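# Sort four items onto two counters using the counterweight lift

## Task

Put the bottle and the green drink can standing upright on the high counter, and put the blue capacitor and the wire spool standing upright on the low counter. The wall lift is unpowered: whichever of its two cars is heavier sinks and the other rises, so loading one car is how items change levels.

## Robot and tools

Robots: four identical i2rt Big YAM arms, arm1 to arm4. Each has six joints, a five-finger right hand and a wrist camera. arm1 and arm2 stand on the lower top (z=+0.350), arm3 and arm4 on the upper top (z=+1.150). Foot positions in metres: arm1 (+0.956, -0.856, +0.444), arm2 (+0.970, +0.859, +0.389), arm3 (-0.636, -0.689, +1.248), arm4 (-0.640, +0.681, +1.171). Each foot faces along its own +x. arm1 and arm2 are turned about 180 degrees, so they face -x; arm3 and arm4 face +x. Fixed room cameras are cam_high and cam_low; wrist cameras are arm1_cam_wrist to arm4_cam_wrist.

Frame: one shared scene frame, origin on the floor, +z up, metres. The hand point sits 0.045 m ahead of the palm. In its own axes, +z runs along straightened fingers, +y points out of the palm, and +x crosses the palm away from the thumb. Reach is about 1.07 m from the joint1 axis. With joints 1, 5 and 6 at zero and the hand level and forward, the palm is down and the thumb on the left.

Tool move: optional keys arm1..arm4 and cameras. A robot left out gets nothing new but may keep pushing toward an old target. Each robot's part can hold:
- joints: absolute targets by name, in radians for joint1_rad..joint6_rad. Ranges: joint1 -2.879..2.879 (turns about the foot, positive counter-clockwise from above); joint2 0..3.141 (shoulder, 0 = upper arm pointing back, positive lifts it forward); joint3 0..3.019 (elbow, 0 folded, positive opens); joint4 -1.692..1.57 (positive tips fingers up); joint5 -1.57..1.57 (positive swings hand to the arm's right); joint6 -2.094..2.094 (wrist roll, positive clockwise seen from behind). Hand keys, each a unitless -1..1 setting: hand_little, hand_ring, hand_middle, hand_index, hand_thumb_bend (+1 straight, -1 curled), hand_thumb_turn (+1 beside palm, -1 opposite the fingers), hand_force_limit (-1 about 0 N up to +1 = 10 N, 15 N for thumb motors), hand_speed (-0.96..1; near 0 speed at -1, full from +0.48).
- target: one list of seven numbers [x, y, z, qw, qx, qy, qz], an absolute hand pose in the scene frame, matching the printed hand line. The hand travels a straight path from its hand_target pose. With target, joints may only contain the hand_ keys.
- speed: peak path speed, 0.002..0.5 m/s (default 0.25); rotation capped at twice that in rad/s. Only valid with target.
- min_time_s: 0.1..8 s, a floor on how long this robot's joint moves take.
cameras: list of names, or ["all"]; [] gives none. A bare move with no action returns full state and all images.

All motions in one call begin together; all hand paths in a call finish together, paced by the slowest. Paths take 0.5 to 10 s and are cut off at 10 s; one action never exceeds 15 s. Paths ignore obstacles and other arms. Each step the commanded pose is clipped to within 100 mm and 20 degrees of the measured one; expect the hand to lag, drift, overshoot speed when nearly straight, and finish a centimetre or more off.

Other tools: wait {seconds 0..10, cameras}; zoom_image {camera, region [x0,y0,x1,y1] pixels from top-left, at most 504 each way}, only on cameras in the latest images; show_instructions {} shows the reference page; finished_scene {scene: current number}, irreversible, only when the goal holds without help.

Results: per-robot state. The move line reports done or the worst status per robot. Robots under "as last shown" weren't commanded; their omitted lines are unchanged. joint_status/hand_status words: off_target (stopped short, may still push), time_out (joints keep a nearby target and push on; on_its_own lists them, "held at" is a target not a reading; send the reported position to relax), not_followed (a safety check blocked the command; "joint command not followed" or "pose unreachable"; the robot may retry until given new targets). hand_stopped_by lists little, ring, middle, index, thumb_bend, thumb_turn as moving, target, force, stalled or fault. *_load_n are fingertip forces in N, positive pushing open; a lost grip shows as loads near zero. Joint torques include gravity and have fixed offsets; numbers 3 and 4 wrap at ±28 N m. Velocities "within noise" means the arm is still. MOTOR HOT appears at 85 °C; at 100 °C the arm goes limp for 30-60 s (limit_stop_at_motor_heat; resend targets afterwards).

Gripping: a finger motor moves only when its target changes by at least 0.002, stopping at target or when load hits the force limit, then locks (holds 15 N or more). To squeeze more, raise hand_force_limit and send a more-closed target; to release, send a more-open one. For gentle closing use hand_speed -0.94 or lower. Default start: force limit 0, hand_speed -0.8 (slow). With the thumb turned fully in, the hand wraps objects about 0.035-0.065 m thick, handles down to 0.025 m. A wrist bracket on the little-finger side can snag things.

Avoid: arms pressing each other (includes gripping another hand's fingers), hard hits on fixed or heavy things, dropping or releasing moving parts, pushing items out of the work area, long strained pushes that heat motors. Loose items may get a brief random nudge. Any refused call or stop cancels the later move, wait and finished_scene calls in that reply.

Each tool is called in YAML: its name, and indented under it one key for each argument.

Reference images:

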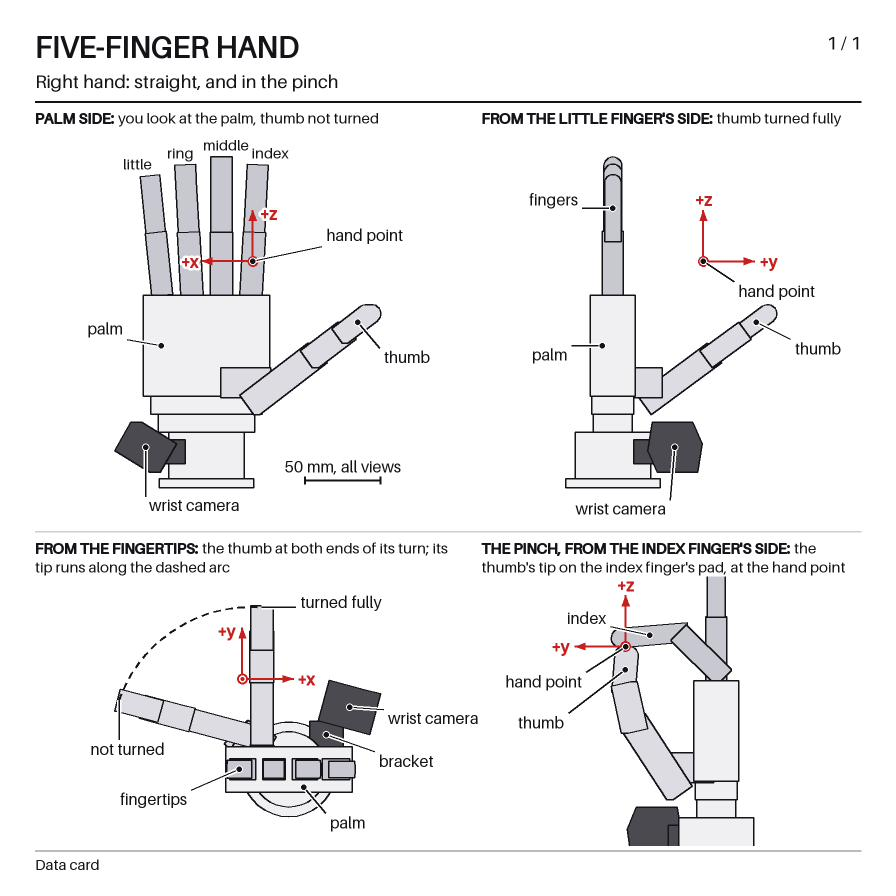

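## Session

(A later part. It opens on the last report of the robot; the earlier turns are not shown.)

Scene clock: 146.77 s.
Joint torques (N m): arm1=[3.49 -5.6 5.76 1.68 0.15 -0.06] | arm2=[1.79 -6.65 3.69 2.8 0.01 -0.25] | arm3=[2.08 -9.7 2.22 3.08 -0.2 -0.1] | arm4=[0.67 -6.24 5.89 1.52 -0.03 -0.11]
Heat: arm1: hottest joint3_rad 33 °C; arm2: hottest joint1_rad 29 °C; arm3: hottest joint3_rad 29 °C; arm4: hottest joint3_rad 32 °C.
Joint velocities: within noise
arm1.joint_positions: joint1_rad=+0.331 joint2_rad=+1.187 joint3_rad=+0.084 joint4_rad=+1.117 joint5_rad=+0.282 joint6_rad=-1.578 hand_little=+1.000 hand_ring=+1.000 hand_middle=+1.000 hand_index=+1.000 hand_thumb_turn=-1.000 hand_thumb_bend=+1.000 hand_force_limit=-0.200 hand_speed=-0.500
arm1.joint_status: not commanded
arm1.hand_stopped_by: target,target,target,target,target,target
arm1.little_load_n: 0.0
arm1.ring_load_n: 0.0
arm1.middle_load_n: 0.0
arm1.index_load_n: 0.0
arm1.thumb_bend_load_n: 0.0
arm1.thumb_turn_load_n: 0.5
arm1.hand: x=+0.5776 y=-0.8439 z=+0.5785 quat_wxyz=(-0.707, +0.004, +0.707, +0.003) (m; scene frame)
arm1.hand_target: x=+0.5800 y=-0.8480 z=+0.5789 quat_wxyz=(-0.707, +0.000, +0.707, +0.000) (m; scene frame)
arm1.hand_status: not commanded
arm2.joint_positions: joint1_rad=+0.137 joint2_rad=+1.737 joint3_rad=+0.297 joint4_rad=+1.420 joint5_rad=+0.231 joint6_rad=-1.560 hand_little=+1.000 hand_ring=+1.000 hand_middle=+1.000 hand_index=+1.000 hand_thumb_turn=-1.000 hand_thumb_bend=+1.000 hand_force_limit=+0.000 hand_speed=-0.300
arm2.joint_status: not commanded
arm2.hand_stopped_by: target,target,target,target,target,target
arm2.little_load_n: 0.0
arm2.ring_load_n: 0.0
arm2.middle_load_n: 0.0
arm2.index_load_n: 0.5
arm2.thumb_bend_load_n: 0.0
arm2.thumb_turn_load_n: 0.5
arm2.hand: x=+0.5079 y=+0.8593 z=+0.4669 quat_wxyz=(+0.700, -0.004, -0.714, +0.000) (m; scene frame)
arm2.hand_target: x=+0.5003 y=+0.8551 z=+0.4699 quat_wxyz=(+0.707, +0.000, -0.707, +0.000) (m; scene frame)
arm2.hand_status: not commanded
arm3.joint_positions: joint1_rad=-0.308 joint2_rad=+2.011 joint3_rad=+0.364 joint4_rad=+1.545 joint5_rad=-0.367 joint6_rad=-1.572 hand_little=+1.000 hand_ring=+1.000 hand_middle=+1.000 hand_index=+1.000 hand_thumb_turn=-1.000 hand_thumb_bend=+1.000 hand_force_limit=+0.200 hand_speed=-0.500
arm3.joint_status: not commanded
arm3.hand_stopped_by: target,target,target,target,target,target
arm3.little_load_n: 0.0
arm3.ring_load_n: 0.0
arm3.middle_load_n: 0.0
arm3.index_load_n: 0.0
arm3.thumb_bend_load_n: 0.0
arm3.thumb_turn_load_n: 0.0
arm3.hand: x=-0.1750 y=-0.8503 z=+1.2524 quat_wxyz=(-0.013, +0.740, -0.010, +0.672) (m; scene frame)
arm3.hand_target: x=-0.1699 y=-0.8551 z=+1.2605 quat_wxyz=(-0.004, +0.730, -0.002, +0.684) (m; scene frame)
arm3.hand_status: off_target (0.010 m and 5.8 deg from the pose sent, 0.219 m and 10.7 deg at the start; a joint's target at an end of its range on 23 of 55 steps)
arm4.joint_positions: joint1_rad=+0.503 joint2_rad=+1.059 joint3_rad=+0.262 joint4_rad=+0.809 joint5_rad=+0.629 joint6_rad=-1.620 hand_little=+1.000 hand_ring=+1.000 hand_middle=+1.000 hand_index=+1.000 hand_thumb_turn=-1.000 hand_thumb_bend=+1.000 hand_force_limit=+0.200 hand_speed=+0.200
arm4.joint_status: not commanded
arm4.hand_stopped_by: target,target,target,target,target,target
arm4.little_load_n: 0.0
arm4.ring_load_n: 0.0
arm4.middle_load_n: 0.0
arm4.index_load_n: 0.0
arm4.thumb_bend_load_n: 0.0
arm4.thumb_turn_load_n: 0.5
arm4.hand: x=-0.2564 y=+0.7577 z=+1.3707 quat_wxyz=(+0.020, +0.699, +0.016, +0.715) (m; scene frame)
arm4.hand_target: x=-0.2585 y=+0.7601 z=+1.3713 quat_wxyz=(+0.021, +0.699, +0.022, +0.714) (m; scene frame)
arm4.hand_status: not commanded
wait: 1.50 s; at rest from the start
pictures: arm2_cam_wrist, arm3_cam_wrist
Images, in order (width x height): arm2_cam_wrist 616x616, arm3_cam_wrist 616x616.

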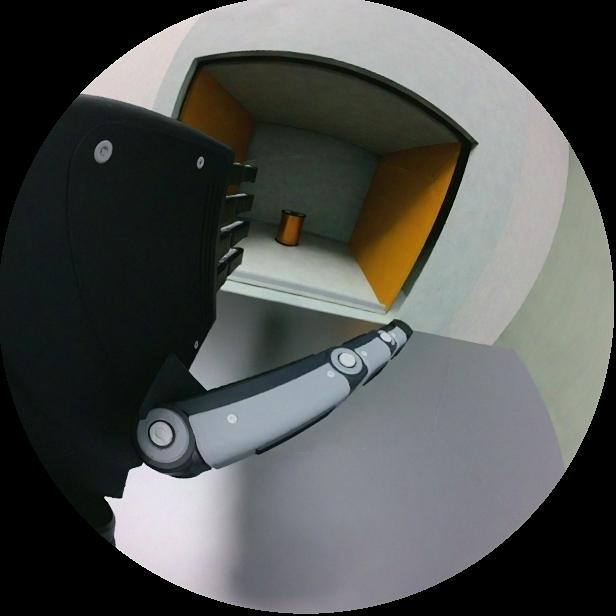

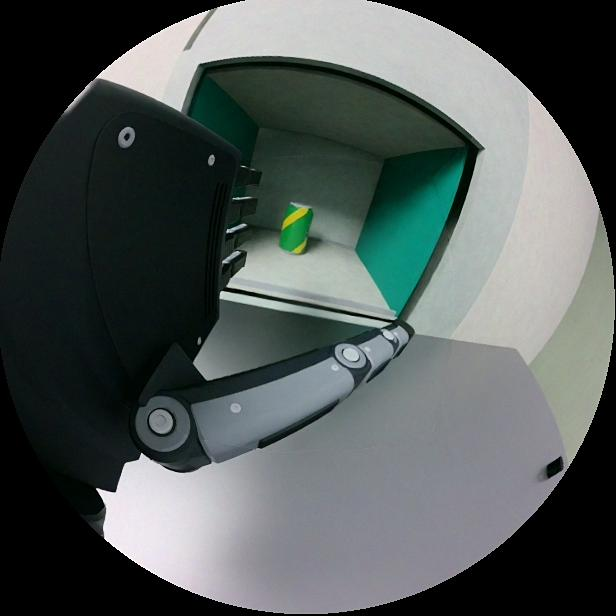

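move:
  arm2: {"target":[0.24,0.840,0.425,0.7071,0,-0.7071,0],"speed":0.2}
  arm3: {"target":[0.05,-0.852,1.262,0,0.6884,0,0.7254],"speed":0.2}
  cameras: ["arm2_cam_wrist","arm3_cam_wrist"]

zoom_image:
  camera: "arm2_cam_wrist"
  region: [220, 150, 400, 330]

zoom_image:
  camera: "arm3_cam_wrist"
  region: [220, 160, 400, 340]

Scene clock: 150.50 s.
Joint torques (N m): arm1=[3.78 -5.13 5.76 1.61 0.14 -0.06] | arm2=[0.5 -15.5 7.32 1.72 -0.18 -0.21] | arm3=[3.08 -15.62 6.08 1.37 0.1 0.16] | arm4=[0.73 -6.18 5.89 1.51 -0.02 -0.11]
Heat: arm1: hottest joint3_rad 33 °C; arm2: hottest joint1_rad 29 °C; arm3: hottest joint3_rad 29 °C; arm4: hottest joint3_rad 32 °C.
move: arm2 off_target; arm3 off_target
Joint velocities: within noise
arm1, arm4: as last shown
arm1.thumb_turn_load_n: 0.0
arm2.joint_positions: joint1_rad=+0.072 joint2_rad=+2.137 joint3_rad=+1.041 joint4_rad=+1.105 joint5_rad=+0.151 joint6_rad=-1.560 hand_little=+1.000 hand_ring=+1.000 hand_middle=+1.000 hand_index=+1.000 hand_thumb_turn=-1.000 hand_thumb_bend=+1.000 hand_force_limit=+0.000 hand_speed=-0.300
arm2.joint_status: not commanded
arm2.hand_stopped_by: target,target,target,target,target,target
arm2.little_load_n: 0.0
arm2.ring_load_n: 0.0
arm2.middle_load_n: 0.0
arm2.index_load_n: 0.0
arm2.thumb_bend_load_n: 0.0
arm2.thumb_turn_load_n: 0.5
arm2.hand: x=+0.2506 y=+0.8332 z=+0.4337 quat_wxyz=(+0.710, -0.001, -0.704, +0.007) (m; scene frame)
arm2.hand_target: x=+0.2409 y=+0.8402 z=+0.4251 quat_wxyz=(+0.707, +0.000, -0.707, +0.000) (m; scene frame)
arm2.hand_status: off_target (0.015 m and 1.0 deg from the pose sent, 0.272 m and 1.2 deg at the start)
arm3.joint_positions: joint1_rad=-0.155 joint2_rad=+2.201 joint3_rad=+0.941 joint4_rad=+1.311 joint5_rad=-0.208 joint6_rad=-1.569 hand_little=+1.000 hand_ring=+1.000 hand_middle=+1.000 hand_index=+1.000 hand_thumb_turn=-1.000 hand_thumb_bend=+1.000 hand_force_limit=+0.200 hand_speed=-0.500
arm3.joint_status: not commanded
arm3.hand_stopped_by: target,target,target,target,target,target
arm3.little_load_n: 0.0
arm3.ring_load_n: 0.0
arm3.middle_load_n: 0.0
arm3.index_load_n: 0.0
arm3.thumb_bend_load_n: 0.0
arm3.thumb_turn_load_n: 0.5
arm3.hand: x=+0.0396 y=-0.8527 z=+1.2639 quat_wxyz=(+0.005, +0.689, +0.004, +0.724) (m; scene frame)
arm3.hand_target: x=+0.0496 y=-0.8520 z=+1.2621 quat_wxyz=(+0.000, +0.688, +0.000, +0.725) (m; scene frame)
arm3.hand_status: off_target (0.011 m and 0.7 deg from the pose sent, 0.225 m and 8.7 deg at the start)
pictures: arm2_cam_wrist, arm3_cam_wrist
Images, in order (width x height): arm2_cam_wrist 616x616, arm3_cam_wrist 616x616.

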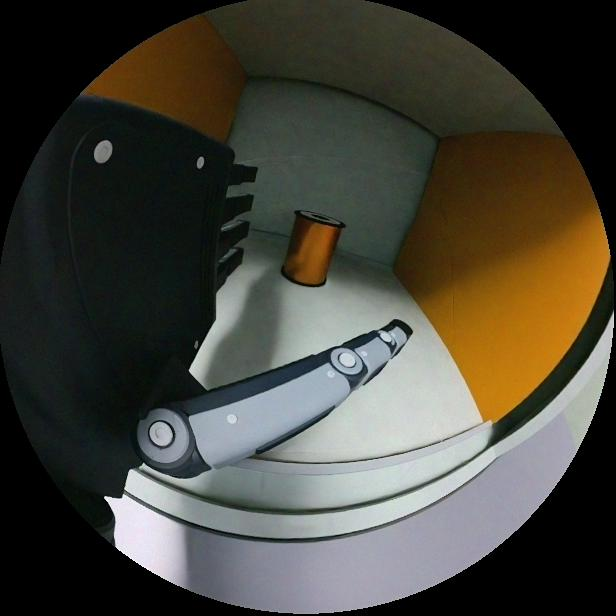

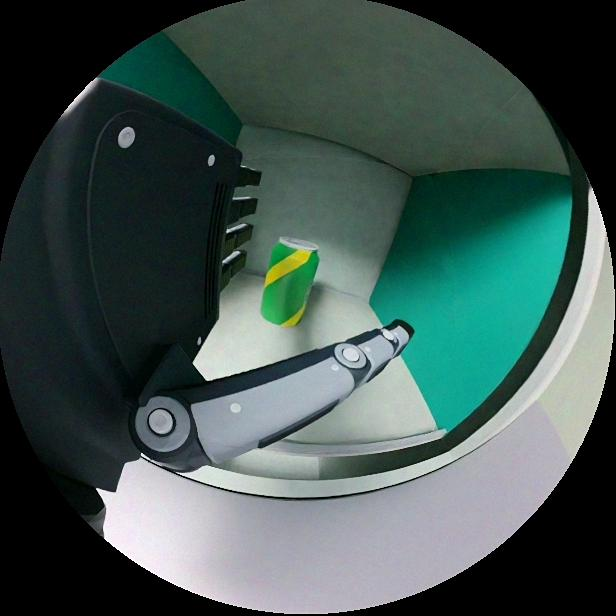

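Scaled by 2.800 from the camera's 616x616 image, which has a finer 880x880 frame.

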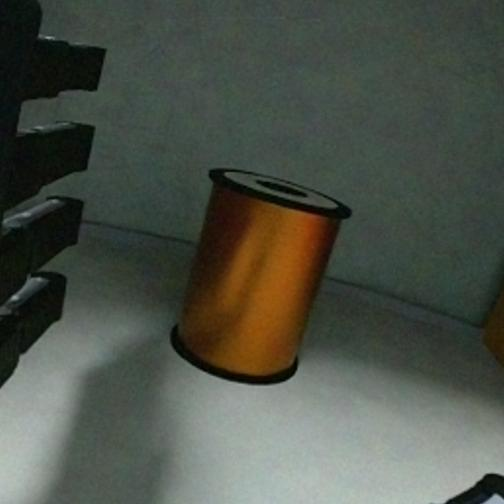

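Scaled by 2.800 from the camera's 616x616 image, which has a finer 880x880 frame.

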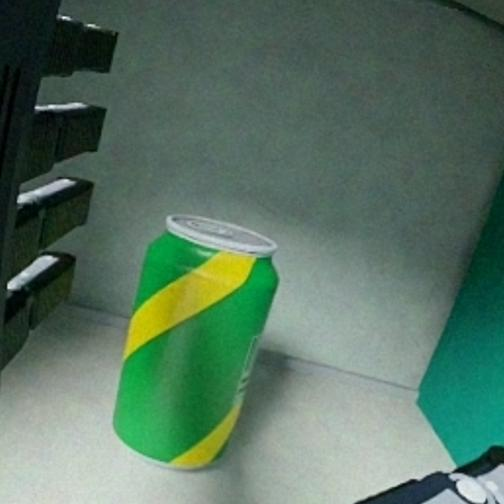

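move:
  arm2: {"target":[0.165,0.857,0.412,0.7071,0,-0.7071,0],"speed":0.15}
  arm3: {"target":[0.15,-0.851,1.245,0,0.6884,0,0.7254],"speed":0.15}
  cameras: ["arm2_cam_wrist","arm3_cam_wrist"]

zoom_image:
  camera: "arm2_cam_wrist"
  region: [220, 170, 420, 370]

zoom_image:
  camera: "arm3_cam_wrist"
  region: [220, 170, 420, 370]

Scene clock: 154.17 s.
Joint torques (N m): arm1=[3.6 -5.07 5.72 1.66 0.12 -0.03] | arm2=[0.15 -17.08 8.58 1.63 -0.17 -0.27] | arm3=[3.02 -18.78 7.61 1.39 0.1 0.14] | arm4=[0.67 -6.18 5.87 1.55 -0.03 -0.11]
Heat: arm1: hottest joint3_rad 33 °C; arm2: hottest joint1_rad 29 °C; arm3: hottest joint3_rad 30 °C; arm4: hottest joint3_rad 32 °C.
move: arm2 off_target; arm3 off_target
Joint velocities: within noise
arm1, arm4: as last shown
arm2.joint_positions: joint1_rad=+0.023 joint2_rad=+2.262 joint3_rad=+1.284 joint4_rad=+0.985 joint5_rad=+0.106 joint6_rad=-1.560 hand_little=+1.000 hand_ring=+1.000 hand_middle=+1.000 hand_index=+1.000 hand_thumb_turn=-1.000 hand_thumb_bend=+1.000 hand_force_limit=+0.000 hand_speed=-0.300
arm2.joint_status: not commanded
arm2.hand_stopped_by: target,target,target,target,target,target
arm2.little_load_n: 0.0
arm2.ring_load_n: 0.0
arm2.middle_load_n: 0.0
arm2.index_load_n: 0.0
arm2.thumb_bend_load_n: 0.0
arm2.thumb_turn_load_n: 0.0
arm2.hand: x=+0.1756 y=+0.8516 z=+0.4218 quat_wxyz=(+0.710, -0.002, -0.705, +0.006) (m; scene frame)
arm2.hand_target: x=+0.1660 y=+0.8572 z=+0.4122 quat_wxyz=(+0.707, +0.000, -0.707, +0.000) (m; scene frame)
arm2.hand_status: off_target (0.015 m and 0.8 deg from the pose sent, 0.091 m and 1.0 deg at the start)
arm3.joint_positions: joint1_rad=-0.119 joint2_rad=+2.348 joint3_rad=+1.261 joint4_rad=+1.132 joint5_rad=-0.173 joint6_rad=-1.569 hand_little=+1.000 hand_ring=+1.000 hand_middle=+1.000 hand_index=+1.000 hand_thumb_turn=-1.000 hand_thumb_bend=+1.000 hand_force_limit=+0.200 hand_speed=-0.500
arm3.joint_status: not commanded
arm3.hand_stopped_by: target,target,target,target,target,target
arm3.little_load_n: 0.0
arm3.ring_load_n: 0.0
arm3.middle_load_n: 0.0
arm3.index_load_n: 0.0
arm3.thumb_bend_load_n: 0.0
arm3.thumb_turn_load_n: 0.0
arm3.hand: x=+0.1380 y=-0.8521 z=+1.2442 quat_wxyz=(+0.003, +0.691, +0.003, +0.722) (m; scene frame)
arm3.hand_target: x=+0.1493 y=-0.8509 z=+1.2452 quat_wxyz=(+0.000, +0.688, +0.000, +0.725) (m; scene frame)
arm3.hand_status: off_target (0.012 m and 0.7 deg from the pose sent, 0.112 m and 0.7 deg at the start)
arm4.thumb_turn_load_n: 0.0
pictures: arm2_cam_wrist, arm3_cam_wrist
Images, in order (width x height): arm2_cam_wrist 616x616, arm3_cam_wrist 616x616.

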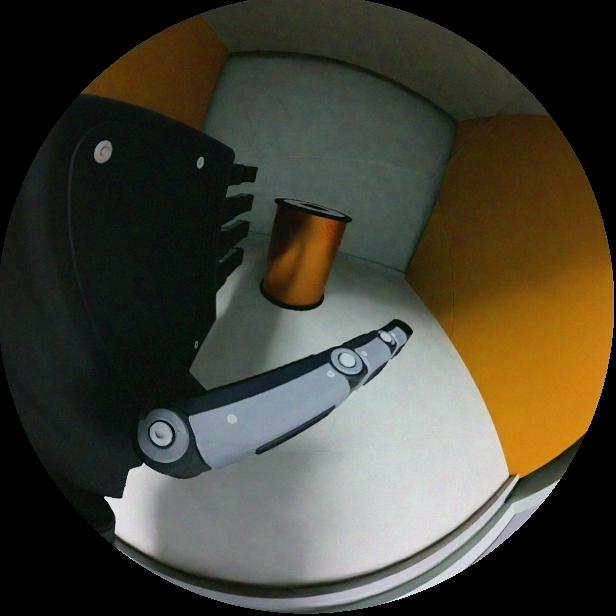

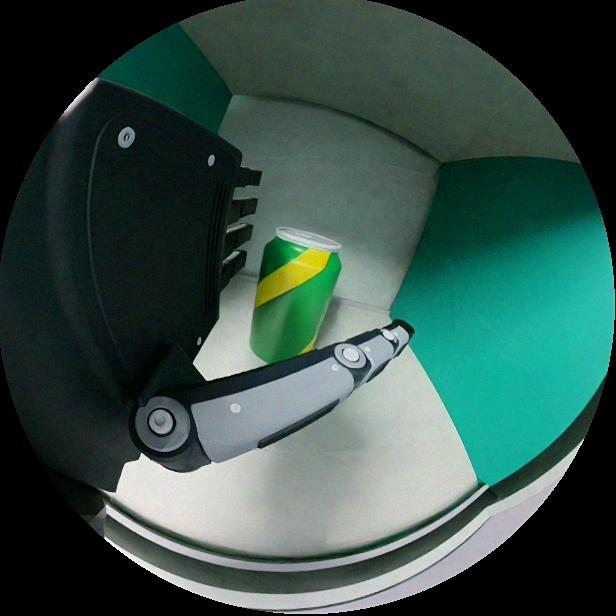

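Scaled by 2.520 from the camera's 616x616 image, which has a finer 880x880 frame.

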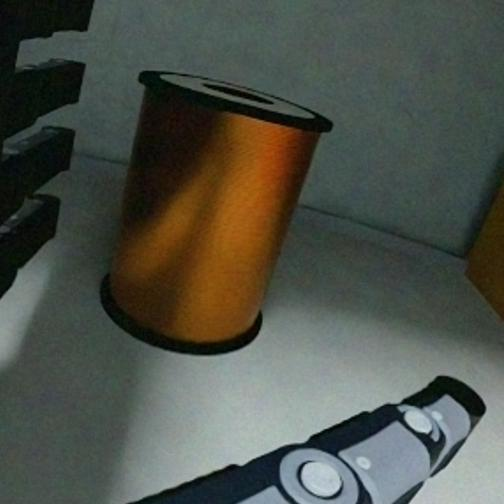

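Scaled by 2.520 from the camera's 616x616 image, which has a finer 880x880 frame.

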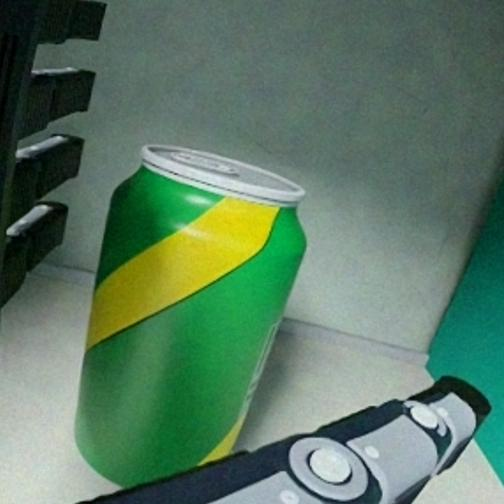

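move:
  arm2: {"target":[0.097,0.860,0.410,0.7071,0,-0.7071,0],"speed":0.1}
  arm3: {"target":[0.218,-0.856,1.241,0,0.6884,0,0.7254],"speed":0.1}
  cameras: ["arm2_cam_wrist","arm3_cam_wrist"]

Scene clock: 156.77 s.
Joint torques (N m): arm1=[3.72 -5.19 5.79 1.54 0.13 -0.04] | arm2=[0.15 -19.43 9.92 1.8 -0.17 -0.28] | arm3=[3.08 -20.95 8.68 1.33 0.09 0.14] | arm4=[0.73 -6.18 5.9 1.52 -0.03 -0.11]
Heat: arm1: hottest joint3_rad 33 °C; arm2: hottest joint1_rad 29 °C; arm3: hottest joint3_rad 30 °C; arm4: hottest joint3_rad 32 °C.
move: arm2 off_target; arm3 off_target
Joint velocities: within noise
arm1, arm4: as last shown
arm2.joint_positions: joint1_rad=+0.012 joint2_rad=+2.371 joint3_rad=+1.532 joint4_rad=+0.844 joint5_rad=+0.091 joint6_rad=-1.560 hand_little=+1.000 hand_ring=+1.000 hand_middle=+1.000 hand_index=+1.000 hand_thumb_turn=-1.000 hand_thumb_bend=+1.000 hand_force_limit=+0.000 hand_speed=-0.300
arm2.joint_status: not commanded
arm2.hand_stopped_by: target,target,target,target,target,target
arm2.little_load_n: 0.0
arm2.ring_load_n: 0.0
arm2.middle_load_n: 0.0
arm2.index_load_n: 0.0
arm2.thumb_bend_load_n: 0.0
arm2.thumb_turn_load_n: 0.5
arm2.hand: x=+0.1080 y=+0.8511 z=+0.4201 quat_wxyz=(+0.709, -0.001, -0.705, +0.007) (m; scene frame)
arm2.hand_target: x=+0.0984 y=+0.8601 z=+0.4103 quat_wxyz=(+0.707, +0.000, -0.707, +0.000) (m; scene frame)
arm2.hand_status: off_target (0.017 m and 0.9 deg from the pose sent, 0.080 m and 0.8 deg at the start)
arm3.joint_positions: joint1_rad=-0.110 joint2_rad=+2.452 joint3_rad=+1.505 joint4_rad=+0.986 joint5_rad=-0.163 joint6_rad=-1.569 hand_little=+1.000 hand_ring=+1.000 hand_middle=+1.000 hand_index=+1.000 hand_thumb_turn=-1.000 hand_thumb_bend=+1.000 hand_force_limit=+0.200 hand_speed=-0.500
arm3.joint_status: not commanded
arm3.hand_stopped_by: target,target,target,target,target,target
arm3.little_load_n: 0.0
arm3.ring_load_n: 0.0
arm3.middle_load_n: 0.0
arm3.index_load_n: 0.0
arm3.thumb_bend_load_n: 0.0
arm3.thumb_turn_load_n: 0.5
arm3.hand: x=+0.2049 y=-0.8583 z=+1.2372 quat_wxyz=(+0.003, +0.693, +0.002, +0.721) (m; scene frame)
arm3.hand_target: x=+0.2170 y=-0.8557 z=+1.2412 quat_wxyz=(+0.000, +0.688, +0.000, +0.725) (m; scene frame)
arm3.hand_status: off_target (0.014 m and 0.9 deg from the pose sent, 0.080 m and 0.7 deg at the start)
arm4.thumb_turn_load_n: 0.5
pictures: arm2_cam_wrist, arm3_cam_wrist
Images, in order (width x height): arm2_cam_wrist 616x616, arm3_cam_wrist 616x616.

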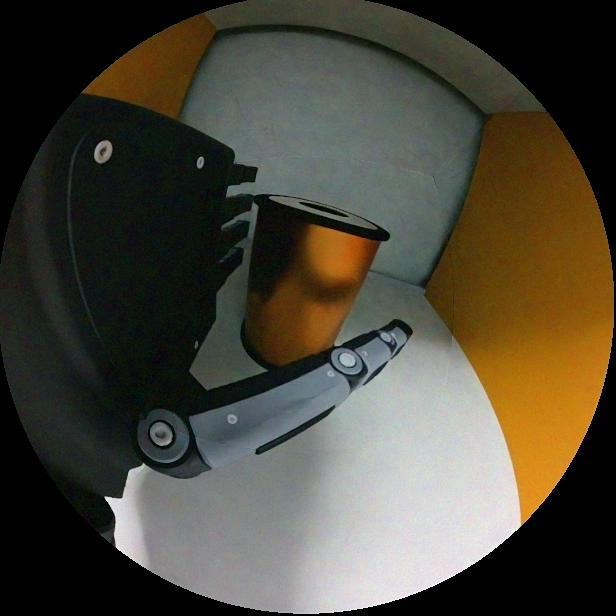

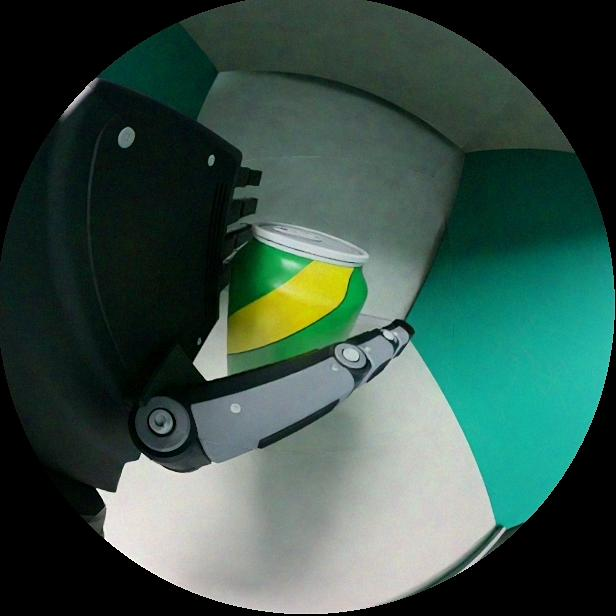

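move:
  arm2: {"target":[0.091,0.864,0.390,0.7071,0,-0.7071,0],"speed":0.08}
  arm3: {"target":[0.217,-0.855,1.220,0,0.6884,0,0.7254],"speed":0.08}
  cameras: ["arm2_cam_wrist","arm3_cam_wrist"]

Scene clock: 159.00 s.
Joint torques (N m): arm1=[4.07 -5.6 5.71 1.65 0.15 -0.03] | arm2=[-0.09 -19.43 9.65 2.1 -0.18 -0.26] | arm3=[3.25 -21.6 8.53 2.62 0.09 0.13] | arm4=[0.73 -6.12 5.9 1.51 -0.03 -0.12]
Heat: arm1: hottest joint3_rad 33 °C; arm2: hottest joint1_rad 29 °C; arm3: hottest joint3_rad 30 °C; arm4: hottest joint3_rad 32 °C.
move: arm2 off_target; arm3 off_target
Joint velocities: within noise
arm1, arm4: as last shown
arm2.joint_positions: joint1_rad=+0.007 joint2_rad=+2.411 joint3_rad=+1.569 joint4_rad=+0.847 joint5_rad=+0.085 joint6_rad=-1.560 hand_little=+1.000 hand_ring=+1.000 hand_middle=+1.000 hand_index=+1.000 hand_thumb_turn=-1.000 hand_thumb_bend=+1.000 hand_force_limit=+0.000 hand_speed=-0.300
arm2.joint_status: not commanded
arm2.hand_stopped_by: target,target,target,target,target,target
arm2.little_load_n: 0.0
arm2.ring_load_n: -0.5
arm2.middle_load_n: 0.0
arm2.index_load_n: 0.0
arm2.thumb_bend_load_n: 0.0
arm2.thumb_turn_load_n: 0.0
arm2.hand: x=+0.1003 y=+0.8535 z=+0.4064 quat_wxyz=(+0.709, +0.000, -0.706, +0.007) (m; scene frame)
arm2.hand_target: x=+0.0929 y=+0.8640 z=+0.3902 quat_wxyz=(+0.707, +0.000, -0.707, +0.000) (m; scene frame)
arm2.hand_status: off_target (0.022 m and 0.9 deg from the pose sent, 0.037 m and 0.8 deg at the start)
arm3.joint_positions: joint1_rad=-0.110 joint2_rad=+2.500 joint3_rad=+1.519 joint4_rad=+0.986 joint5_rad=-0.162 joint6_rad=-1.569 hand_little=+1.000 hand_ring=+1.000 hand_middle=+1.000 hand_index=+1.000 hand_thumb_turn=-1.000 hand_thumb_bend=+1.000 hand_force_limit=+0.200 hand_speed=-0.500
arm3.joint_status: not commanded
arm3.hand_stopped_by: target,target,target,target,target,target
arm3.little_load_n: 0.0
arm3.ring_load_n: 0.0
arm3.middle_load_n: 0.0
arm3.index_load_n: 0.0
arm3.thumb_bend_load_n: 0.0
arm3.thumb_turn_load_n: 0.0
arm3.hand: x=+0.2019 y=-0.8581 z=+1.2038 quat_wxyz=(+0.002, +0.705, +0.000, +0.709) (m; scene frame)
arm3.hand_target: x=+0.2156 y=-0.8547 z=+1.2204 quat_wxyz=(+0.000, +0.689, +0.000, +0.725) (m; scene frame)
arm3.hand_status: off_target (0.022 m and 2.7 deg from the pose sent, 0.021 m and 0.9 deg at the start)
pictures: arm2_cam_wrist, arm3_cam_wrist
Images, in order (width x height): arm2_cam_wrist 616x616, arm3_cam_wrist 616x616.

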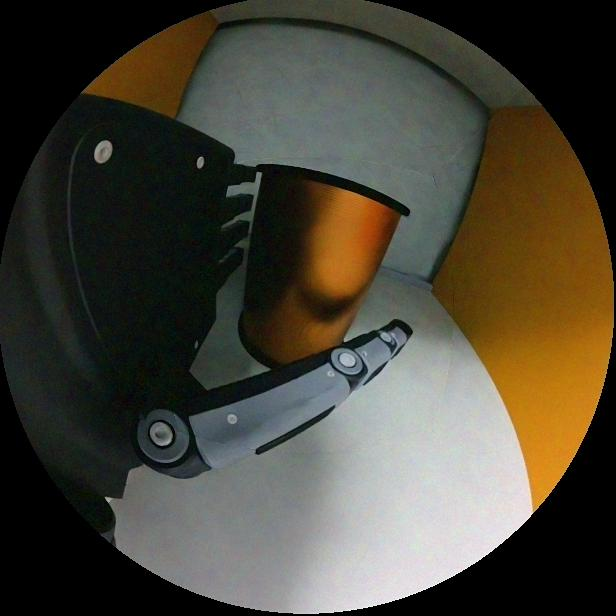

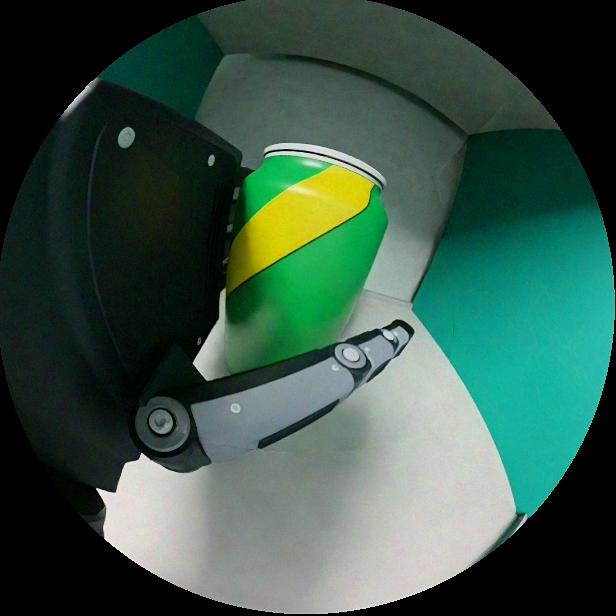

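move:
  arm3: {"joints":{"hand_speed":-0.93,"hand_force_limit":-0.2,"hand_index":-0.8,"hand_middle":-0.8,"hand_ring":-0.8,"hand_thumb_bend":-0.8}}
  arm2: {"joints":{"hand_speed":-0.93,"hand_force_limit":-0.2,"hand_index":-0.8,"hand_middle":-0.8,"hand_thumb_bend":-0.8}}
  cameras: ["arm3_cam_wrist","arm2_cam_wrist"]

Scene clock: 168.60 s.
Joint torques (N m): arm1=[3.43 -5.36 5.79 1.55 0.19 -0.05] | arm2=[0.32 -19.49 9.29 2.22 -0.15 -0.22] | arm3=[3.25 -21.66 8.51 2.59 0.08 0.12] | arm4=[0.73 -6.07 5.89 1.51 -0.03 -0.11]
Heat: arm1: hottest joint3_rad 33 °C; arm2: hottest joint3_rad 30 °C; arm3: hottest joint3_rad 31 °C; arm4: hottest joint3_rad 31 °C.
move: arm2 off_target; arm3 off_target
Joint velocities: within noise
arm1, arm4: as last shown
arm1.thumb_turn_load_n: 0.5
arm2.joint_positions: joint1_rad=+0.005 joint2_rad=+2.414 joint3_rad=+1.572 joint4_rad=+0.847 joint5_rad=+0.083 joint6_rad=-1.564 hand_little=+1.000 hand_ring=+1.000 hand_middle=+0.130 hand_index=+0.168 hand_thumb_turn=-1.000 hand_thumb_bend=+0.563 hand_force_limit=-0.200 hand_speed=-0.930
arm2.joint_status: hand_middle off_target (ended at +0.130, target -0.800); hand_index off_target (ended at +0.168, target -0.800); hand_thumb_bend off_target (ended at +0.563, target -0.800); the others done
arm2.hand_stopped_by: target,target,force,force,force,target
arm2.little_load_n: 0.0
arm2.ring_load_n: 0.0
arm2.middle_load_n: 5.0
arm2.index_load_n: 2.5
arm2.thumb_bend_load_n: 8.5
arm2.thumb_turn_load_n: 1.0
arm2.hand: x=+0.0996 y=+0.8549 z=+0.4056 quat_wxyz=(+0.709, +0.001, -0.706, +0.006) (m; scene frame)
arm2.hand_target: x=+0.0929 y=+0.8641 z=+0.3902 quat_wxyz=(+0.707, +0.000, -0.707, +0.000) (m; scene frame)
arm2.hand_status: not commanded
arm3.joint_positions: joint1_rad=-0.110 joint2_rad=+2.500 joint3_rad=+1.520 joint4_rad=+0.986 joint5_rad=-0.161 joint6_rad=-1.569 hand_little=+1.000 hand_ring=+0.220 hand_middle=+0.221 hand_index=+0.240 hand_thumb_turn=-1.000 hand_thumb_bend=+0.616 hand_force_limit=-0.200 hand_speed=-0.930
arm3.joint_status: hand_ring off_target (ended at +0.220, target -0.800); hand_middle off_target (ended at +0.221, target -0.800); hand_index off_target (ended at +0.240, target -0.800); hand_thumb_bend off_target (ended at +0.616, target -0.800); the others done
arm3.hand_stopped_by: target,force,force,force,force,target
arm3.little_load_n: 0.0
arm3.ring_load_n: 4.0
arm3.middle_load_n: 5.0
arm3.index_load_n: 1.0
arm3.thumb_bend_load_n: 13.0
arm3.thumb_turn_load_n: 5.5
arm3.hand: x=+0.2020 y=-0.8583 z=+1.2040 quat_wxyz=(+0.002, +0.705, -0.001, +0.709) (m; scene frame)
arm3.hand_target: x=+0.2156 y=-0.8549 z=+1.2205 quat_wxyz=(+0.000, +0.688, +0.000, +0.725) (m; scene frame)
arm3.hand_status: not commanded
arm4.thumb_turn_load_n: 0.0
pictures: arm2_cam_wrist, arm3_cam_wrist
Images, in order (width x height): arm2_cam_wrist 616x616, arm3_cam_wrist 616x616.

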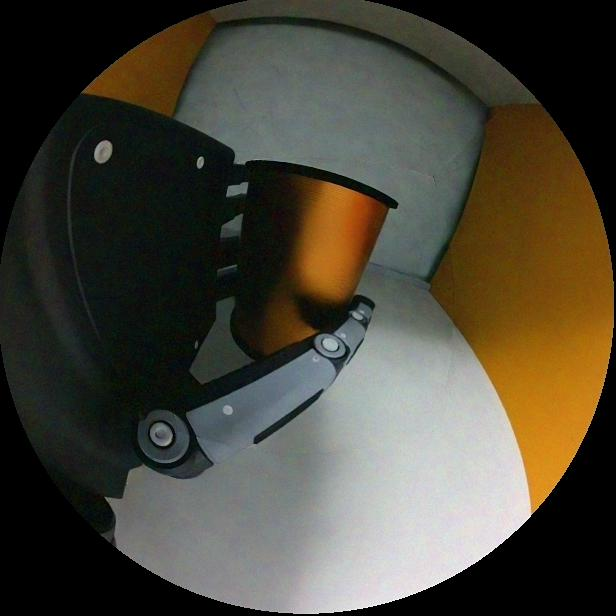

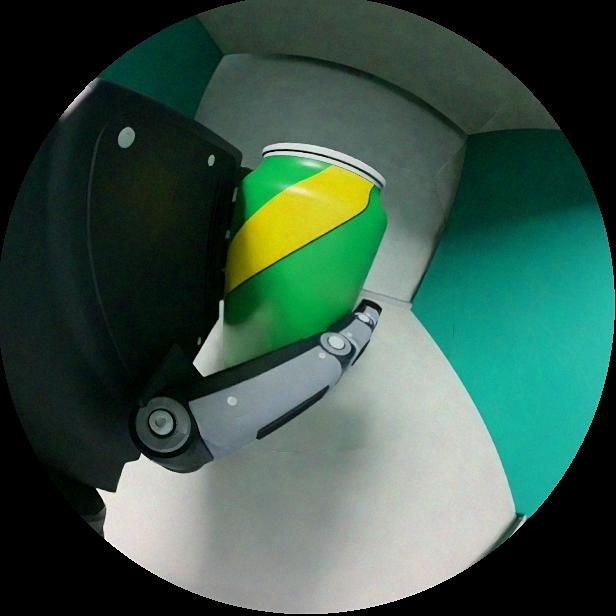

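move:
  arm3: {"target":[0.205,-0.856,1.30,0,0.669,0,0.743],"speed":0.1}
  arm2: {"joints":{"hand_force_limit":0.2,"hand_index":-0.82,"hand_middle":-0.82,"hand_thumb_bend":-0.82}}
  cameras: ["arm3_cam_wrist"]

Scene clock: 170.73 s.
Joint torques (N m): arm1=[3.55 -5.13 5.9 1.55 0.12 -0.02] | arm2=[0.38 -19.37 9.2 2.02 -0.1 -0.22] | arm3=[2.78 -27.22 6.28 2.29 -0.06 -0.04] | arm4=[0.73 -6.24 5.85 1.51 -0.03 -0.11]
Heat: arm1: hottest joint3_rad 33 °C; arm2: hottest joint3_rad 30 °C; arm3: hottest joint3_rad 31 °C; arm4: hottest joint3_rad 31 °C.
move: arm2 off_target; arm3 off_target
Joint velocities: within noise
arm1, arm4: as last shown
arm2.joint_positions: joint1_rad=+0.005 joint2_rad=+2.415 joint3_rad=+1.573 joint4_rad=+0.847 joint5_rad=+0.083 joint6_rad=-1.564 hand_little=+1.000 hand_ring=+1.000 hand_middle=+0.119 hand_index=+0.151 hand_thumb_turn=-1.000 hand_thumb_bend=+0.566 hand_force_limit=+0.200 hand_speed=-0.930
arm2.joint_status: hand_middle off_target (ended at +0.119, target -0.820); hand_index off_target (ended at +0.151, target -0.820); hand_thumb_bend off_target (ended at +0.566, target -0.820); the others done
arm2.hand_stopped_by: target,target,force,force,force,target
arm2.little_load_n: 0.0
arm2.ring_load_n: 0.0
arm2.middle_load_n: 5.5
arm2.index_load_n: 6.0
arm2.thumb_bend_load_n: 12.0
arm2.thumb_turn_load_n: 0.5
arm2.hand: x=+0.0992 y=+0.8549 z=+0.4058 quat_wxyz=(+0.709, +0.001, -0.705, +0.006) (m; scene frame)
arm2.hand_target: x=+0.0929 y=+0.8639 z=+0.3902 quat_wxyz=(+0.707, +0.000, -0.707, +0.000) (m; scene frame)
arm2.hand_status: not commanded
arm3.joint_positions: joint1_rad=-0.110 joint2_rad=+2.417 joint3_rad=+1.459 joint4_rad=+0.986 joint5_rad=-0.161 joint6_rad=-1.545 hand_little=+1.000 hand_ring=+0.220 hand_middle=+0.221 hand_index=+0.240 hand_thumb_turn=-1.000 hand_thumb_bend=+0.616 hand_force_limit=-0.200 hand_speed=-0.930
arm3.joint_status: not commanded
arm3.hand_stopped_by: target,force,force,force,force,target
arm3.little_load_n: 0.0
arm3.ring_load_n: 3.0
arm3.middle_load_n: 5.0
arm3.index_load_n: 2.0
arm3.thumb_bend_load_n: 12.5
arm3.thumb_turn_load_n: 7.5
arm3.hand: x=+0.1942 y=-0.8561 z=+1.2411 quat_wxyz=(-0.005, +0.698, -0.008, +0.716) (m; scene frame)
arm3.hand_target: x=+0.2043 y=-0.8561 z=+1.2990 quat_wxyz=(+0.000, +0.669, +0.000, +0.743) (m; scene frame)
arm3.hand_status: off_target (0.060 m and 4.6 deg from the pose sent, 0.096 m and 5.7 deg at the start)
pictures: arm3_cam_wrist
Images, in order (width x height): arm3_cam_wrist 616x616.

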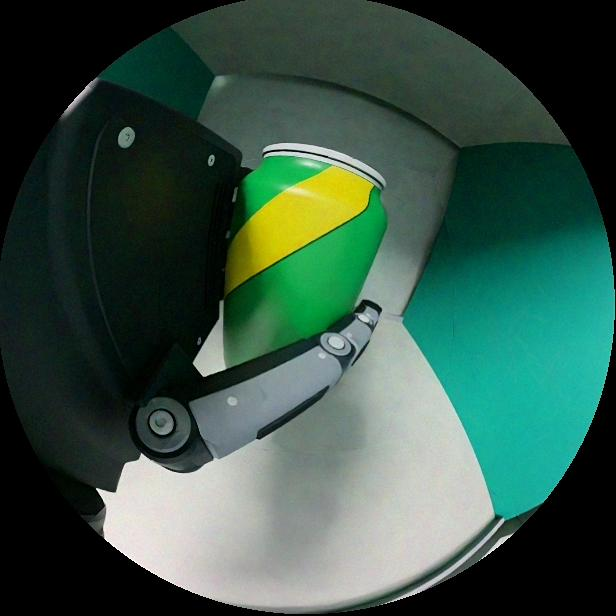

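move:
  arm3: {"target":[-0.15,-0.856,1.275,0,0.6756,0,0.7373],"speed":0.2}
  arm2: {"target":[0.098,0.862,0.495,-0.749,0,0.6626,0],"speed":0.1}
  cameras: ["arm3_cam_wrist","arm2_cam_wrist","cam_low"]

Scene clock: 173.83 s.
Joint torques (N m): arm1=[3.72 -5.77 5.82 1.46 0.15 -0.04] | arm2=[0.85 -26.87 7.19 3.56 0.08 -0.37] | arm3=[2.2 -14.8 1.47 4.33 -0.21 -0.18] | arm4=[0.73 -6.07 5.86 1.52 -0.03 -0.11]
Heat: arm1: hottest joint3_rad 32 °C; arm2: hottest joint3_rad 30 °C; arm3: hottest joint3_rad 31 °C; arm4: hottest joint3_rad 31 °C.
move: arm2 off_target; arm3 off_target
Joint velocities: within noise
arm1, arm4: as last shown
arm1.thumb_turn_load_n: 0.0
arm2.joint_positions: joint1_rad=+0.005 joint2_rad=+2.357 joint3_rad=+1.541 joint4_rad=+0.847 joint5_rad=+0.083 joint6_rad=-1.564 hand_little=+1.000 hand_ring=+1.000 hand_middle=+0.119 hand_index=+0.151 hand_thumb_turn=-1.000 hand_thumb_bend=+0.566 hand_force_limit=+0.200 hand_speed=-0.930
arm2.joint_status: not commanded
arm2.hand_stopped_by: target,target,force,force,force,target
arm2.little_load_n: 0.0
arm2.ring_load_n: 0.0
arm2.middle_load_n: 5.5
arm2.index_load_n: 6.0
arm2.thumb_bend_load_n: 12.0
arm2.thumb_turn_load_n: 1.5
arm2.hand: x=+0.1034 y=+0.8553 z=+0.4377 quat_wxyz=(+0.718, +0.000, -0.696, +0.007) (m; scene frame)
arm2.hand_target: x=+0.0983 y=+0.8620 z=+0.4941 quat_wxyz=(+0.749, +0.000, -0.663, +0.000) (m; scene frame)
arm2.hand_status: off_target (0.058 m and 5.3 deg from the pose sent, 0.089 m and 6.7 deg at the start)
arm3.joint_positions: joint1_rad=-0.289 joint2_rad=+2.051 joint3_rad=+0.417 joint4_rad=+1.516 joint5_rad=-0.348 joint6_rad=-1.542 hand_little=+1.000 hand_ring=+0.220 hand_middle=+0.221 hand_index=+0.240 hand_thumb_turn=-1.000 hand_thumb_bend=+0.616 hand_force_limit=-0.200 hand_speed=-0.930
arm3.joint_status: not commanded
arm3.hand_stopped_by: target,force,force,force,force,target
arm3.little_load_n: 0.0
arm3.ring_load_n: 2.5
arm3.middle_load_n: 5.0
arm3.index_load_n: 2.0
arm3.thumb_bend_load_n: 12.5
arm3.thumb_turn_load_n: 7.5
arm3.hand: x=-0.1578 y=-0.8500 z=+1.2370 quat_wxyz=(-0.024, +0.745, -0.022, +0.666) (m; scene frame)
arm3.hand_target: x=-0.1504 y=-0.8557 z=+1.2744 quat_wxyz=(-0.005, +0.713, -0.004, +0.701) (m; scene frame)
arm3.hand_status: off_target (0.039 m and 12.0 deg from the pose sent, 0.346 m and 3.6 deg at the start; a joint's target at an end of its range on 34 of 77 steps)
pictures: arm2_cam_wrist, arm3_cam_wrist, cam_low
Images, in order (width x height): arm2_cam_wrist 616x616, arm3_cam_wrist 616x616, cam_low 672x504.

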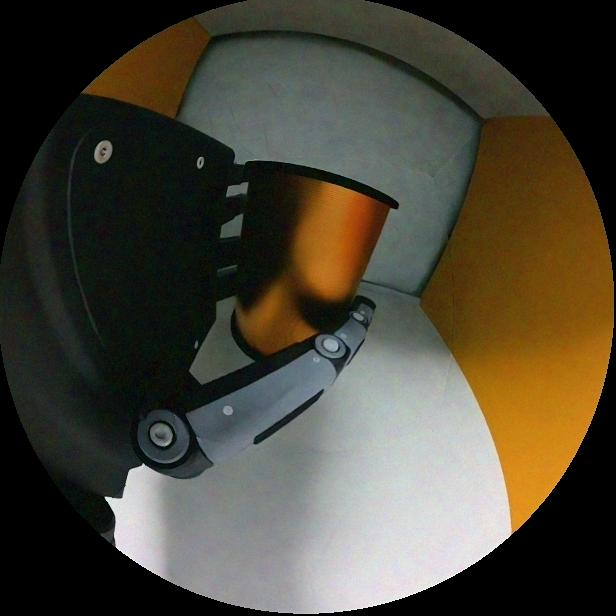

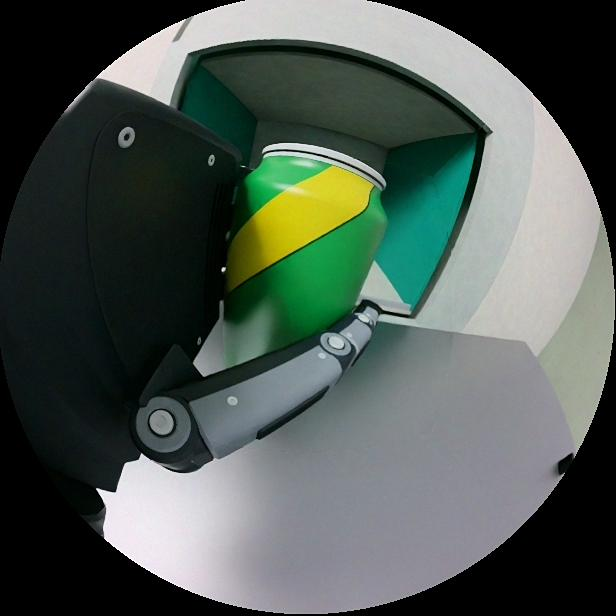

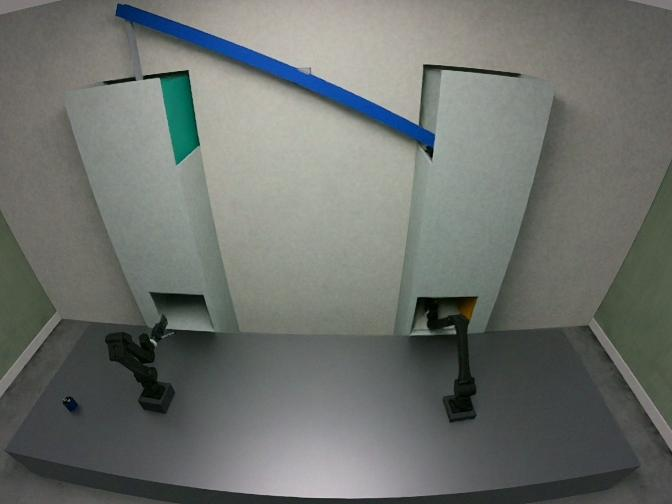

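move:
  arm3: {"target":[-0.16,-0.95,1.265,0,0.6884,0,0.7254],"speed":0.15}
  arm2: {"target":[0.40,0.84,0.475,-0.749,0,0.6626,0],"speed":0.2}
  cameras: ["arm3_cam_wrist","arm2_cam_wrist","cam_low"]

Scene clock: 177.10 s.
Joint torques (N m): arm1=[3.66 -5.19 5.7 1.58 0.11 -0.04] | arm2=[2.32 -15.97 2.71 4.1 0.07 -0.46] | arm3=[2.32 -12.63 3.59 4.21 -0.23 -0.13] | arm4=[0.67 -6.18 5.87 1.51 -0.03 -0.11]
Heat: arm1: hottest joint3_rad 32 °C; arm2: hottest joint3_rad 30 °C; arm3: hottest joint3_rad 30 °C; arm4: hottest joint3_rad 31 °C.
move: arm2 off_target; arm3 off_target
Joint velocities: within noise
arm1.joint_positions: joint1_rad=+0.331 joint2_rad=+1.187 joint3_rad=+0.084 joint4_rad=+1.117 joint5_rad=+0.282 joint6_rad=-1.578 hand_little=+1.000 hand_ring=+1.000 hand_middle=+1.000 hand_index=+1.000 hand_thumb_turn=-1.000 hand_thumb_bend=+1.000 hand_force_limit=-0.200 hand_speed=-0.500
arm1.joint_status: not commanded
arm1.hand_stopped_by: target,target,target,target,target,target
arm1.little_load_n: 0.0
arm1.ring_load_n: 0.0
arm1.middle_load_n: 0.0
arm1.index_load_n: 0.0
arm1.thumb_bend_load_n: 0.0
arm1.thumb_turn_load_n: 0.5
arm1.hand: x=+0.5776 y=-0.8439 z=+0.5785 quat_wxyz=(-0.707, +0.004, +0.707, +0.003) (m; scene frame)
arm1.hand_target: x=+0.5800 y=-0.8480 z=+0.5789 quat_wxyz=(-0.707, +0.000, +0.707, +0.000) (m; scene frame)
arm1.hand_status: not commanded
arm2.joint_positions: joint1_rad=+0.111 joint2_rad=+1.993 joint3_rad=+0.594 joint4_rad=+1.435 joint5_rad=+0.207 joint6_rad=-1.564 hand_little=+1.000 hand_ring=+1.000 hand_middle=+0.119 hand_index=+0.151 hand_thumb_turn=-1.000 hand_thumb_bend=+0.566 hand_force_limit=+0.200 hand_speed=-0.930
arm2.joint_status: not commanded
arm2.hand_stopped_by: target,target,force,force,force,target
arm2.little_load_n: 0.0
arm2.ring_load_n: 0.0
arm2.middle_load_n: 5.0
arm2.index_load_n: 6.0
arm2.thumb_bend_load_n: 12.0
arm2.thumb_turn_load_n: 1.5
arm2.hand: x=+0.4041 y=+0.8466 z=+0.4388 quat_wxyz=(+0.719, -0.008, -0.695, +0.002) (m; scene frame)
arm2.hand_target: x=+0.4004 y=+0.8404 z=+0.4742 quat_wxyz=(+0.749, -0.001, -0.663, +0.000) (m; scene frame)
arm2.hand_status: off_target (0.037 m and 5.1 deg from the pose sent, 0.299 m and 5.3 deg at the start)
arm3.joint_positions: joint1_rad=-0.561 joint2_rad=+2.091 joint3_rad=+0.494 joint4_rad=+1.516 joint5_rad=-0.619 joint6_rad=-1.542 hand_little=+1.000 hand_ring=+0.220 hand_middle=+0.221 hand_index=+0.240 hand_thumb_turn=-1.000 hand_thumb_bend=+0.616 hand_force_limit=-0.200 hand_speed=-0.930
arm3.joint_status: not commanded
arm3.hand_stopped_by: target,force,force,force,force,target
arm3.little_load_n: 0.0
arm3.ring_load_n: 3.0
arm3.middle_load_n: 5.0
arm3.index_load_n: 2.0
arm3.thumb_bend_load_n: 12.5
arm3.thumb_turn_load_n: 7.5
arm3.hand: x=-0.1724 y=-0.9387 z=+1.2379 quat_wxyz=(-0.027, +0.730, -0.025, +0.683) (m; scene frame)
arm3.hand_target: x=-0.1610 y=-0.9492 z=+1.2652 quat_wxyz=(-0.003, +0.704, -0.001, +0.710) (m; scene frame)
arm3.hand_status: off_target (0.032 m and 8.0 deg from the pose sent, 0.104 m and 10.1 deg at the start; a joint's target at an end of its range on 71 of 71 steps)
arm4.joint_positions: joint1_rad=+0.503 joint2_rad=+1.059 joint3_rad=+0.262 joint4_rad=+0.809 joint5_rad=+0.629 joint6_rad=-1.620 hand_little=+1.000 hand_ring=+1.000 hand_middle=+1.000 hand_index=+1.000 hand_thumb_turn=-1.000 hand_thumb_bend=+1.000 hand_force_limit=+0.200 hand_speed=+0.200
arm4.joint_status: not commanded
arm4.hand_stopped_by: target,target,target,target,target,target
arm4.little_load_n: 0.0
arm4.ring_load_n: 0.0
arm4.middle_load_n: 0.0
arm4.index_load_n: -0.5
arm4.thumb_bend_load_n: 0.0
arm4.thumb_turn_load_n: 0.0
arm4.hand: x=-0.2564 y=+0.7577 z=+1.3707 quat_wxyz=(+0.020, +0.699, +0.016, +0.715) (m; scene frame)
arm4.hand_target: x=-0.2585 y=+0.7601 z=+1.3713 quat_wxyz=(+0.021, +0.699, +0.022, +0.714) (m; scene frame)
arm4.hand_status: not commanded
pictures: arm2_cam_wrist, arm3_cam_wrist, cam_low
Images, in order (width x height): arm2_cam_wrist 616x616, arm3_cam_wrist 616x616, cam_low 672x504.

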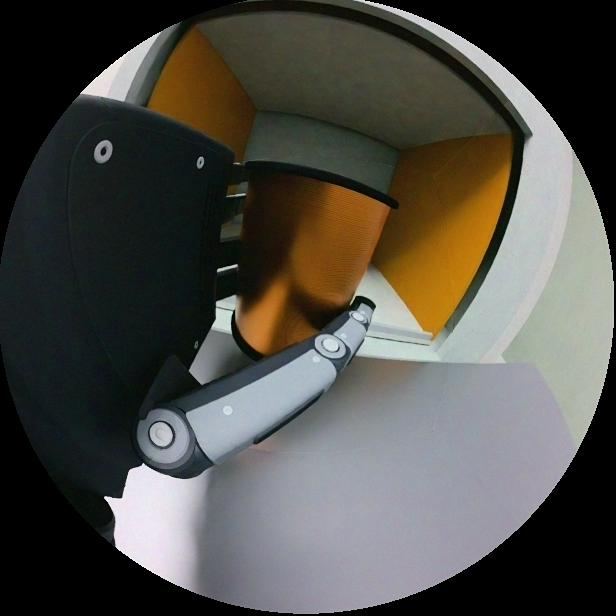

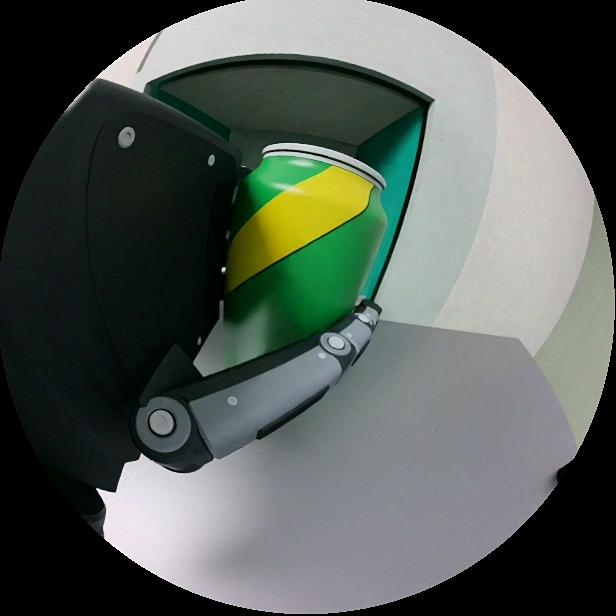

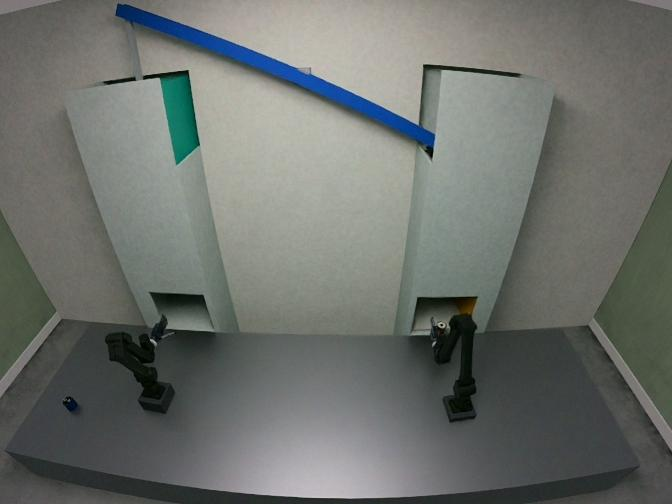

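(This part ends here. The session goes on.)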